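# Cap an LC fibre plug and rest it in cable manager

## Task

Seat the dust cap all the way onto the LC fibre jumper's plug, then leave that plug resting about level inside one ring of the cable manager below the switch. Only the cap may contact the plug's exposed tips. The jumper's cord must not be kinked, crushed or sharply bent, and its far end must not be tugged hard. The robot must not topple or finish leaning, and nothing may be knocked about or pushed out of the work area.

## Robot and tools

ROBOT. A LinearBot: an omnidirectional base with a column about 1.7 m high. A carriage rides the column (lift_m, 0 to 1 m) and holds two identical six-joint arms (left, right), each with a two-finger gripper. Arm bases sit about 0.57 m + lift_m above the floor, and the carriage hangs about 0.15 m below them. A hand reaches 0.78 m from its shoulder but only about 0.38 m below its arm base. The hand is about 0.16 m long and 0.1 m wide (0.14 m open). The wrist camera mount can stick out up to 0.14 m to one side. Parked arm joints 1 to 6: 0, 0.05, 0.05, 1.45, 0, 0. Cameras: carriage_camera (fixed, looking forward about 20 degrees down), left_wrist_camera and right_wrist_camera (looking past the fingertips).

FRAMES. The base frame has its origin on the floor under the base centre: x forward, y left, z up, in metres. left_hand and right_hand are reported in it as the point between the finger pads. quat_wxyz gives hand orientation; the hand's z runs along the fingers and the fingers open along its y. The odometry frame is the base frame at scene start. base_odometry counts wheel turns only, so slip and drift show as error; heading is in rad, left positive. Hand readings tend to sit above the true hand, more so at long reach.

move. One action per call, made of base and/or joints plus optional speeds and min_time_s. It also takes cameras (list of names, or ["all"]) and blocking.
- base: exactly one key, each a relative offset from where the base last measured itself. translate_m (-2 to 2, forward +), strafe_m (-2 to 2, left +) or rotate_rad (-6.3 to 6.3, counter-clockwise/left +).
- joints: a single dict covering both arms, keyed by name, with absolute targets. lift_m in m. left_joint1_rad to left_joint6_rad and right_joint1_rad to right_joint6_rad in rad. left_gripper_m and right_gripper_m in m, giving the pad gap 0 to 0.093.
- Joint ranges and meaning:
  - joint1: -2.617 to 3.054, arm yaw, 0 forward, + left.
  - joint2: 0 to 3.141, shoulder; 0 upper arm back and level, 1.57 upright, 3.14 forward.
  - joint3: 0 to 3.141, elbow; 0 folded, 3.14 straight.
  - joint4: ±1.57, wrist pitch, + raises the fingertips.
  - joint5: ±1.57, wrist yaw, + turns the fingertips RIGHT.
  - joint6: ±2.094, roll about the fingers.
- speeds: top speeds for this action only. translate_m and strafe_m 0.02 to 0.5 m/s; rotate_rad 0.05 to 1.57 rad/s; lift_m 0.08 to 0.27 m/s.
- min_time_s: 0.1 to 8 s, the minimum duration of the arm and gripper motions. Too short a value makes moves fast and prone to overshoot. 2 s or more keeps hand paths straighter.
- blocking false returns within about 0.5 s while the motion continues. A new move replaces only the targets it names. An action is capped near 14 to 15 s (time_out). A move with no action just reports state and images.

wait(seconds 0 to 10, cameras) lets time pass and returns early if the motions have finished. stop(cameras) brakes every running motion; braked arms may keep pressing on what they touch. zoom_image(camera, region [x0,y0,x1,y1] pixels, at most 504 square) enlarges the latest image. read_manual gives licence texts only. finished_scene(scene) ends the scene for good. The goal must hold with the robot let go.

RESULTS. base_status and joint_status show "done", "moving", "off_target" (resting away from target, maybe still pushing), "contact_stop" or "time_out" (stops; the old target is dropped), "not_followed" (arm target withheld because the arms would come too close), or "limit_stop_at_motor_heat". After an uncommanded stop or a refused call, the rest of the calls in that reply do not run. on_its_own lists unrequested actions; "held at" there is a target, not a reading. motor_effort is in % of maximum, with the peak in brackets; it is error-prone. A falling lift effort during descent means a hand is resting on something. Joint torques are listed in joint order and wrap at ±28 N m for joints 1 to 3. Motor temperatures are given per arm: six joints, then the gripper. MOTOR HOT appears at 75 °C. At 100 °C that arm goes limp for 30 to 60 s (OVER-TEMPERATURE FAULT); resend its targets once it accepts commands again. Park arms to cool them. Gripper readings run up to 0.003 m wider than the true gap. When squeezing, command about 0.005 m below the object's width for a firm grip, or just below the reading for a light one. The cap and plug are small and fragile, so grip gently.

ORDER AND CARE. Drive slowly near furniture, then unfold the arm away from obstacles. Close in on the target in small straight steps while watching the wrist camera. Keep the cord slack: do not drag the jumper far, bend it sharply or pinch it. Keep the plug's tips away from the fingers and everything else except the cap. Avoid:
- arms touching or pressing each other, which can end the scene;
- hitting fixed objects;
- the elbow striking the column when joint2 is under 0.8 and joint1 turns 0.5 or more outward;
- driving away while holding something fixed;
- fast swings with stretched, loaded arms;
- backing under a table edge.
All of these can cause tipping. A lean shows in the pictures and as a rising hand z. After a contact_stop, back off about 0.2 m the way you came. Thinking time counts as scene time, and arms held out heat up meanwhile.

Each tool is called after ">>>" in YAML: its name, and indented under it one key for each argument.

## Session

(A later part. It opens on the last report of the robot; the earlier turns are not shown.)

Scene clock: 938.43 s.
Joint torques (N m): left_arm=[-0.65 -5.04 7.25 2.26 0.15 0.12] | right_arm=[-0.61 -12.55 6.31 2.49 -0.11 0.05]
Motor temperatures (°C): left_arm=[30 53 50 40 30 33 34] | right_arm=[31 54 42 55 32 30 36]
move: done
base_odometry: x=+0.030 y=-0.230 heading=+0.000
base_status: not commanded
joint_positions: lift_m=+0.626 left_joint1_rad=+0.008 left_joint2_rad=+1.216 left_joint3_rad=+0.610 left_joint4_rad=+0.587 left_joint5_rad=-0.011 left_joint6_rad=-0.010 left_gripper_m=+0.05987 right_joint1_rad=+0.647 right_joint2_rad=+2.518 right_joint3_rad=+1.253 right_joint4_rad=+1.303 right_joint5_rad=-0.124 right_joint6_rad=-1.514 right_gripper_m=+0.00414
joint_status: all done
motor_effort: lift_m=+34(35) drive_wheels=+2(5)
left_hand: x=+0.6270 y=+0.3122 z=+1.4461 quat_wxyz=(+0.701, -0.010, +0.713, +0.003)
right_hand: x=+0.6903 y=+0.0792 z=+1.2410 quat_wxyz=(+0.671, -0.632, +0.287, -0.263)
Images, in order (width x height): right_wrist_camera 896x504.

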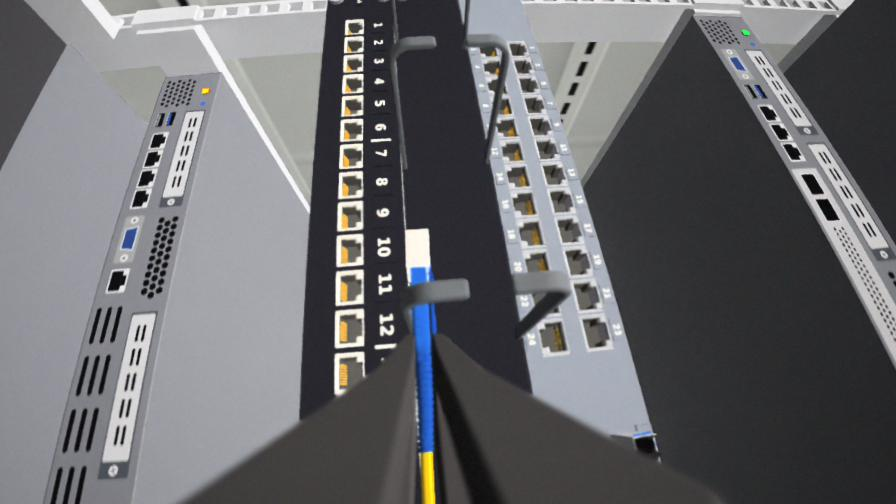

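>>> move:
  joints: {"lift_m": 0.623}
  speeds: {"lift_m": 0.08}
  cameras: ["right_wrist_camera"]

>>> zoom_image:
  camera: "right_wrist_camera"
  region: [350, 200, 510, 360]

Scene clock: 942.33 s.
Joint torques (N m): left_arm=[-0.64 -4.93 7.24 2.23 0.15 0.12] | right_arm=[-0.64 -12.55 6.12 2.41 -0.1 0.05]
Motor temperatures (°C): left_arm=[30 52 50 40 30 33 34] | right_arm=[31 54 42 55 32 30 36]
move: done
base_odometry: x=+0.030 y=-0.230 heading=+0.000
base_status: not commanded
joint_positions: lift_m=+0.623 left_joint1_rad=+0.008 left_joint2_rad=+1.215 left_joint3_rad=+0.610 left_joint4_rad=+0.590 left_joint5_rad=-0.011 left_joint6_rad=-0.010 left_gripper_m=+0.05987 right_joint1_rad=+0.647 right_joint2_rad=+2.518 right_joint3_rad=+1.254 right_joint4_rad=+1.309 right_joint5_rad=-0.124 right_joint6_rad=-1.514 right_gripper_m=+0.00414
joint_status: all done
motor_effort: lift_m=+33(33) drive_wheels=+0(5)
left_hand: x=+0.6269 y=+0.3122 z=+1.4445 quat_wxyz=(+0.702, -0.010, +0.712, +0.003)
right_hand: x=+0.6905 y=+0.0793 z=+1.2406 quat_wxyz=(+0.673, -0.629, +0.285, -0.264)
Images, in order (width x height): right_wrist_camera 896x504.

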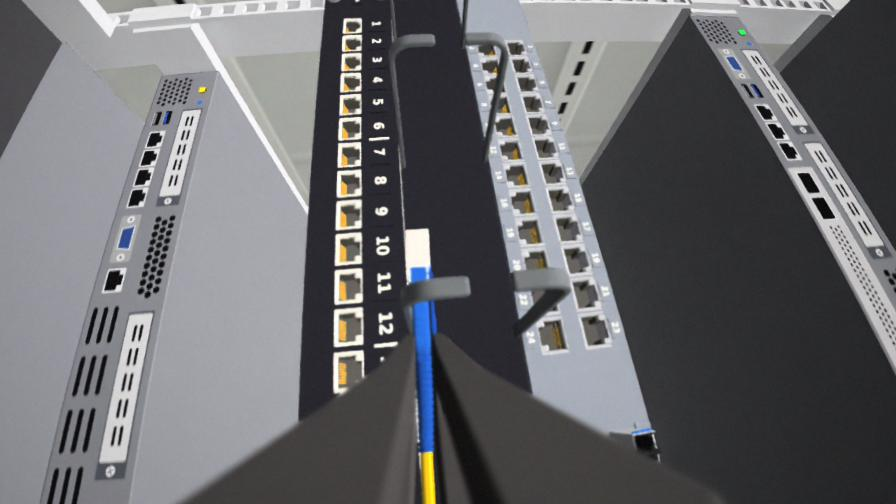

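Scaled by 3.150 from the camera's image (finer frame: 1280x720).

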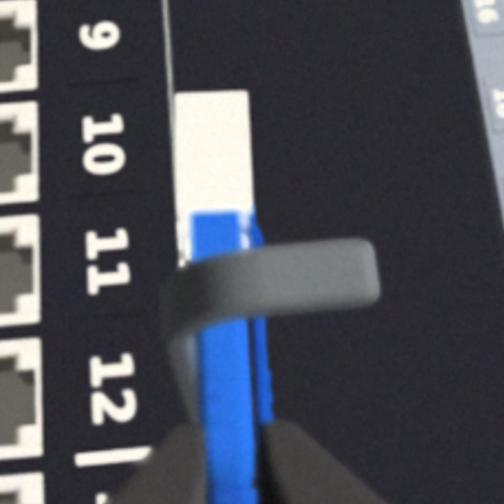

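>>> move:
  joints: {"right_gripper_m": 0.012}
  min_time_s: 2
  cameras: ["right_wrist_camera"]

>>> zoom_image:
  camera: "right_wrist_camera"
  region: [350, 200, 510, 360]

>>> move:
  joints: {"right_gripper_m": 0.035}
  min_time_s: 1.5
  cameras: ["right_wrist_camera"]

>>> zoom_image:
  camera: "right_wrist_camera"
  region: [330, 190, 550, 410]

Scene clock: 950.50 s.
Joint torques (N m): left_arm=[-0.61 -4.94 7.24 2.23 0.15 0.11] | right_arm=[-0.55 -12.56 6.2 2.41 -0.1 0.05]
Motor temperatures (°C): left_arm=[30 52 50 39 30 33 34] | right_arm=[31 54 41 56 32 30 36]
move: done
base_odometry: x=+0.030 y=-0.230 heading=+0.000
base_status: not commanded
joint_positions: lift_m=+0.623 left_joint1_rad=+0.008 left_joint2_rad=+1.215 left_joint3_rad=+0.610 left_joint4_rad=+0.590 left_joint5_rad=-0.011 left_joint6_rad=-0.010 left_gripper_m=+0.05987 right_joint1_rad=+0.647 right_joint2_rad=+2.518 right_joint3_rad=+1.254 right_joint4_rad=+1.310 right_joint5_rad=-0.124 right_joint6_rad=-1.514 right_gripper_m=+0.01190
joint_status: all done
motor_effort: lift_m=+33(34) drive_wheels=+1(5)
left_hand: x=+0.6269 y=+0.3122 z=+1.4445 quat_wxyz=(+0.702, -0.010, +0.712, +0.003)
right_hand: x=+0.6904 y=+0.0793 z=+1.2408 quat_wxyz=(+0.673, -0.629, +0.285, -0.264)
Images, in order (width x height): right_wrist_camera 896x504.

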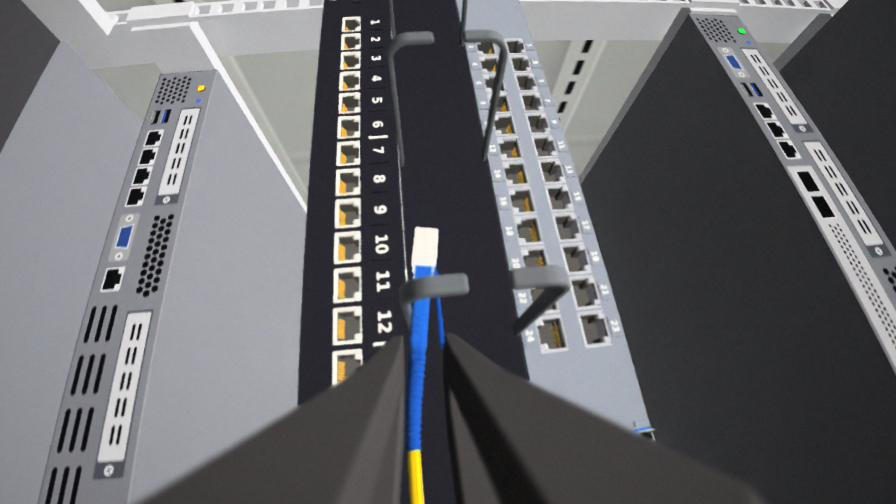

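Scaled by 3.150 from the camera's image (finer frame: 1280x720).

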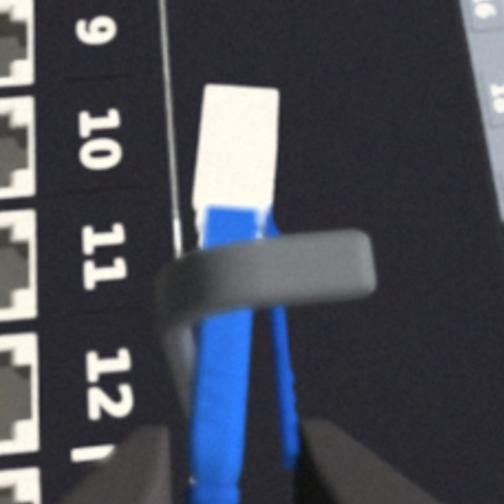

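Scene clock: 952.30 s.
Joint torques (N m): left_arm=[-0.64 -4.94 7.23 2.23 0.15 0.12] | right_arm=[-0.57 -12.56 6.22 2.46 -0.09 0.05]
Motor temperatures (°C): left_arm=[30 51 50 39 30 33 34] | right_arm=[31 54 41 56 32 30 36]
move: done
base_odometry: x=+0.030 y=-0.230 heading=+0.000
base_status: not commanded
joint_positions: lift_m=+0.623 left_joint1_rad=+0.008 left_joint2_rad=+1.215 left_joint3_rad=+0.610 left_joint4_rad=+0.590 left_joint5_rad=-0.011 left_joint6_rad=-0.010 left_gripper_m=+0.05987 right_joint1_rad=+0.647 right_joint2_rad=+2.518 right_joint3_rad=+1.254 right_joint4_rad=+1.306 right_joint5_rad=-0.124 right_joint6_rad=-1.514 right_gripper_m=+0.03486
joint_status: all done
motor_effort: lift_m=+33(34) drive_wheels=-2(6)
left_hand: x=+0.6269 y=+0.3122 z=+1.4445 quat_wxyz=(+0.702, -0.010, +0.712, +0.003)
right_hand: x=+0.6904 y=+0.0794 z=+1.2397 quat_wxyz=(+0.672, -0.631, +0.286, -0.263)
Images, in order (width x height): right_wrist_camera 896x504.

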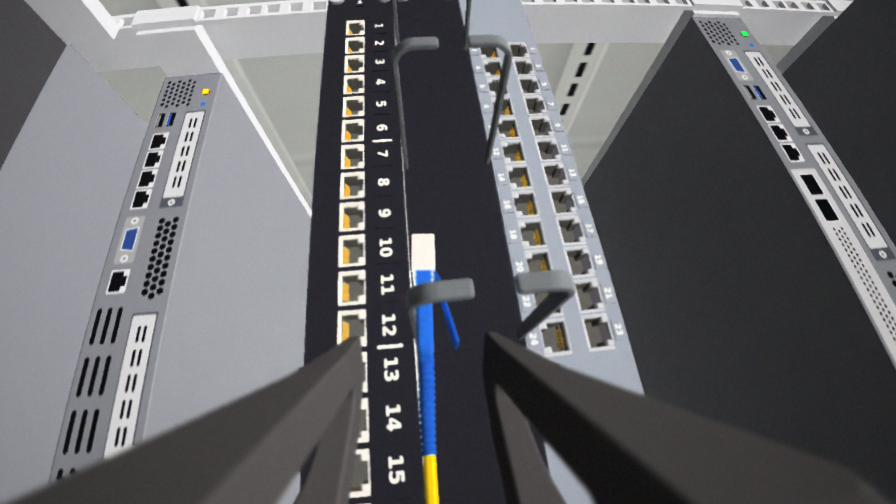

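Scaled by 2.291 from the camera's image (finer frame: 1280x720).

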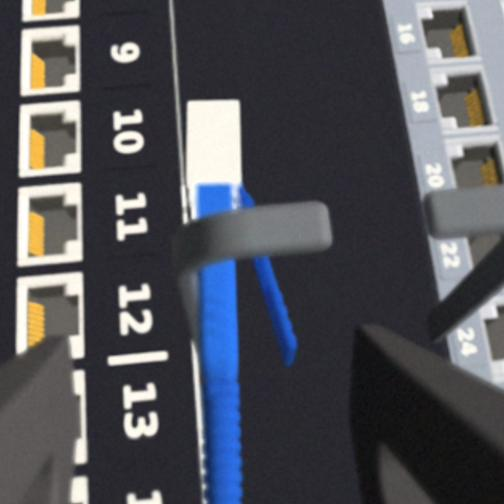

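>>> move:
  joints: {"right_gripper_m": 0.05}
  min_time_s: 0.6

>>> move:
  joints: {"right_joint1_rad": 0.626, "right_joint2_rad": 2.401, "right_joint3_rad": 0.998, "right_joint4_rad": 1.465, "right_joint5_rad": -0.149}
  min_time_s: 2.5
  cameras: ["right_wrist_camera"]

>>> zoom_image:
  camera: "right_wrist_camera"
  region: [330, 130, 580, 380]

Scene clock: 976.47 s.
Joint torques (N m): left_arm=[-0.62 -4.94 7.25 2.23 0.16 0.12] | right_arm=[-0.57 -12.53 6.22 2.46 -0.1 0.05]
Motor temperatures (°C): left_arm=[30 50 50 40 30 33 34] | right_arm=[31 54 41 57 32 30 35]
move: done
base_odometry: x=+0.030 y=-0.230 heading=+0.000
base_status: not commanded
joint_positions: lift_m=+0.623 left_joint1_rad=+0.008 left_joint2_rad=+1.215 left_joint3_rad=+0.610 left_joint4_rad=+0.590 left_joint5_rad=-0.011 left_joint6_rad=-0.010 left_gripper_m=+0.05987 right_joint1_rad=+0.647 right_joint2_rad=+2.518 right_joint3_rad=+1.254 right_joint4_rad=+1.306 right_joint5_rad=-0.124 right_joint6_rad=-1.514 right_gripper_m=+0.04986
joint_status: all done
motor_effort: lift_m=+33(34) drive_wheels=-4(4)
left_hand: x=+0.6269 y=+0.3122 z=+1.4445 quat_wxyz=(+0.702, -0.010, +0.712, +0.003)
right_hand: x=+0.6904 y=+0.0794 z=+1.2397 quat_wxyz=(+0.672, -0.631, +0.286, -0.263)
pictures: none

Scene clock: 979.27 s.
Joint torques (N m): left_arm=[-0.61 -4.9 7.25 2.23 0.15 0.11] | right_arm=[-0.61 -15.1 3.19 2.67 -0.11 0.04]
Motor temperatures (°C): left_arm=[30 50 50 40 30 33 34] | right_arm=[31 55 41 57 32 30 35]
move: done
base_odometry: x=+0.030 y=-0.230 heading=+0.000
base_status: not commanded
joint_positions: lift_m=+0.623 left_joint1_rad=+0.008 left_joint2_rad=+1.215 left_joint3_rad=+0.610 left_joint4_rad=+0.590 left_joint5_rad=-0.011 left_joint6_rad=-0.010 left_gripper_m=+0.05987 right_joint1_rad=+0.632 right_joint2_rad=+2.432 right_joint3_rad=+1.009 right_joint4_rad=+1.462 right_joint5_rad=-0.139 right_joint6_rad=-1.514 right_gripper_m=+0.04986
joint_status: all done
motor_effort: lift_m=+33(34) drive_wheels=-1(5)
left_hand: x=+0.6269 y=+0.3122 z=+1.4445 quat_wxyz=(+0.702, -0.010, +0.712, +0.003)
right_hand: x=+0.6545 y=+0.0442 z=+1.2388 quat_wxyz=(+0.671, -0.631, +0.287, -0.263)
Images, in order (width x height): right_wrist_camera 896x504.

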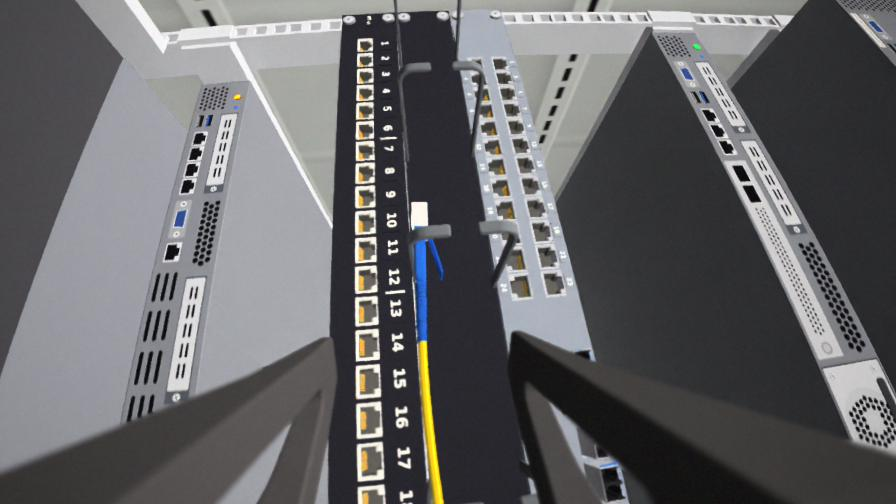

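Scaled by 2.016 from the camera's image (finer frame: 1280x720).

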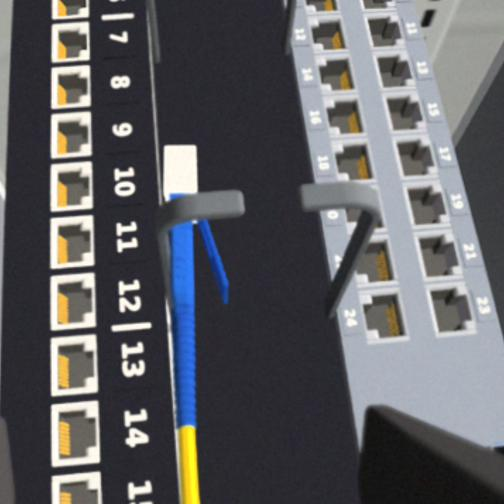

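>>> move:
  joints: {"right_joint1_rad": 0.614, "right_joint2_rad": 2.358, "right_joint3_rad": 0.863, "right_joint4_rad": 1.555, "right_joint5_rad": -0.16}
  min_time_s: 1.5

>>> move:
  joints: {"right_joint1_rad": 0.58, "right_joint2_rad": 1.2, "right_joint3_rad": 0.15, "right_joint4_rad": 1.5, "right_joint5_rad": 0.0, "right_joint6_rad": -0.8}
  min_time_s: 2.5
  cameras: ["carriage_camera", "right_wrist_camera"]

>>> zoom_image:
  camera: "carriage_camera"
  region: [310, 240, 560, 400]

Scene clock: 989.57 s.
Joint torques (N m): left_arm=[-0.64 -4.92 7.24 2.24 0.15 0.12] | right_arm=[-0.61 -14.11 2.7 2.65 -0.11 0.04]
Motor temperatures (°C): left_arm=[30 50 50 40 30 33 34] | right_arm=[31 59 40 57 32 30 35]
move: done
base_odometry: x=+0.030 y=-0.230 heading=+0.000
base_status: not commanded
joint_positions: lift_m=+0.623 left_joint1_rad=+0.008 left_joint2_rad=+1.215 left_joint3_rad=+0.610 left_joint4_rad=+0.590 left_joint5_rad=-0.011 left_joint6_rad=-0.010 left_gripper_m=+0.05987 right_joint1_rad=+0.620 right_joint2_rad=+2.387 right_joint3_rad=+0.873 right_joint4_rad=+1.552 right_joint5_rad=-0.150 right_joint6_rad=-1.514 right_gripper_m=+0.04986
joint_status: all done
motor_effort: lift_m=+33(34) drive_wheels=-4(4)
left_hand: x=+0.6269 y=+0.3122 z=+1.4445 quat_wxyz=(+0.702, -0.010, +0.712, +0.003)
right_hand: x=+0.6332 y=+0.0233 z=+1.2395 quat_wxyz=(+0.670, -0.632, +0.287, -0.264)
pictures: none

Scene clock: 992.37 s.
Joint torques (N m): left_arm=[-0.49 -4.92 7.25 2.23 0.14 0.12] | right_arm=[-0.65 -3.62 4.66 2.04 0.11 0.1]
Motor temperatures (°C): left_arm=[30 50 50 40 30 33 34] | right_arm=[31 58 40 57 32 30 35]
move: done
base_odometry: x=+0.030 y=-0.230 heading=+0.000
base_status: not commanded
joint_positions: lift_m=+0.623 left_joint1_rad=+0.007 left_joint2_rad=+1.215 left_joint3_rad=+0.610 left_joint4_rad=+0.590 left_joint5_rad=-0.010 left_joint6_rad=-0.010 left_gripper_m=+0.05987 right_joint1_rad=+0.586 right_joint2_rad=+1.210 right_joint3_rad=+0.163 right_joint4_rad=+1.514 right_joint5_rad=-0.011 right_joint6_rad=-0.811 right_gripper_m=+0.04986
joint_status: all done
motor_effort: lift_m=+33(34) drive_wheels=-4(5)
left_hand: x=+0.6269 y=+0.3114 z=+1.4445 quat_wxyz=(+0.702, -0.010, +0.712, +0.002)
right_hand: x=+0.4831 y=-0.1269 z=+1.4673 quat_wxyz=(+0.846, -0.341, +0.398, -0.093)
Images, in order (width x height): carriage_camera 896x504, right_wrist_camera 896x504.

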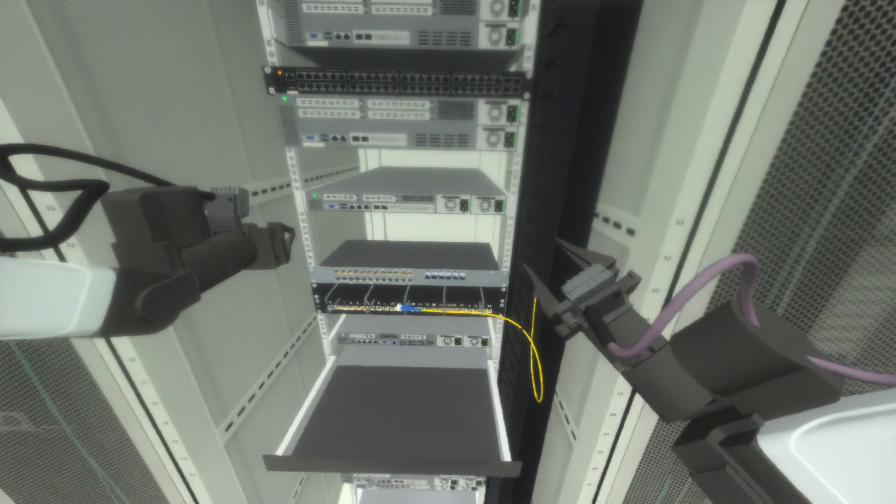

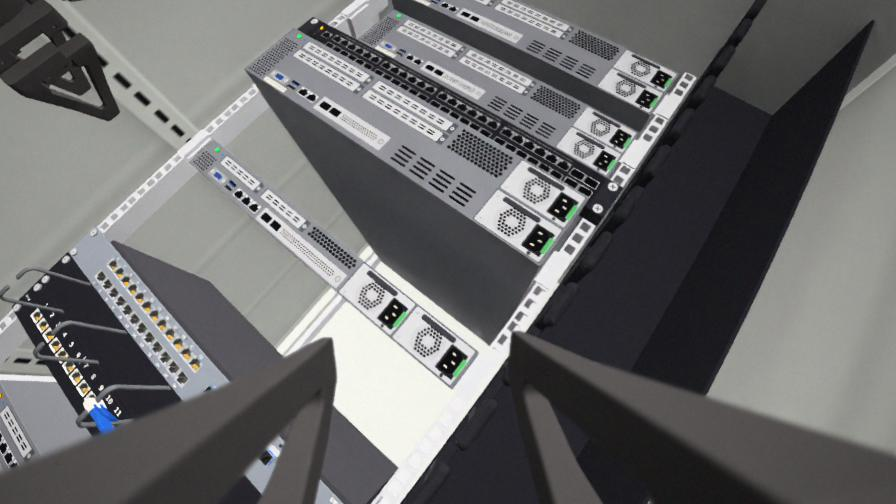

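Scaled by 2.016 from the camera's image (finer frame: 1280x720).

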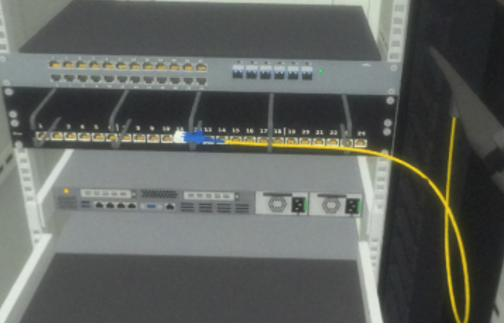

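>>> zoom_image:
  camera: "carriage_camera"
  region: [490, 260, 590, 430]

Scaled by 2.965 from the camera's image (finer frame: 1280x720).

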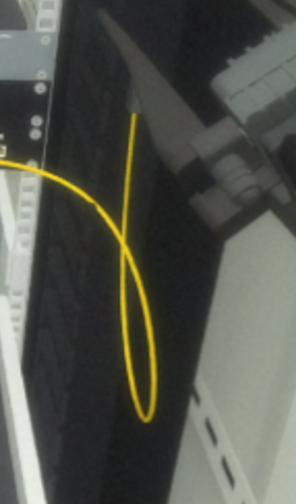

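>>> finished_scene:
  scene: 2

The scene is finished: the task was done.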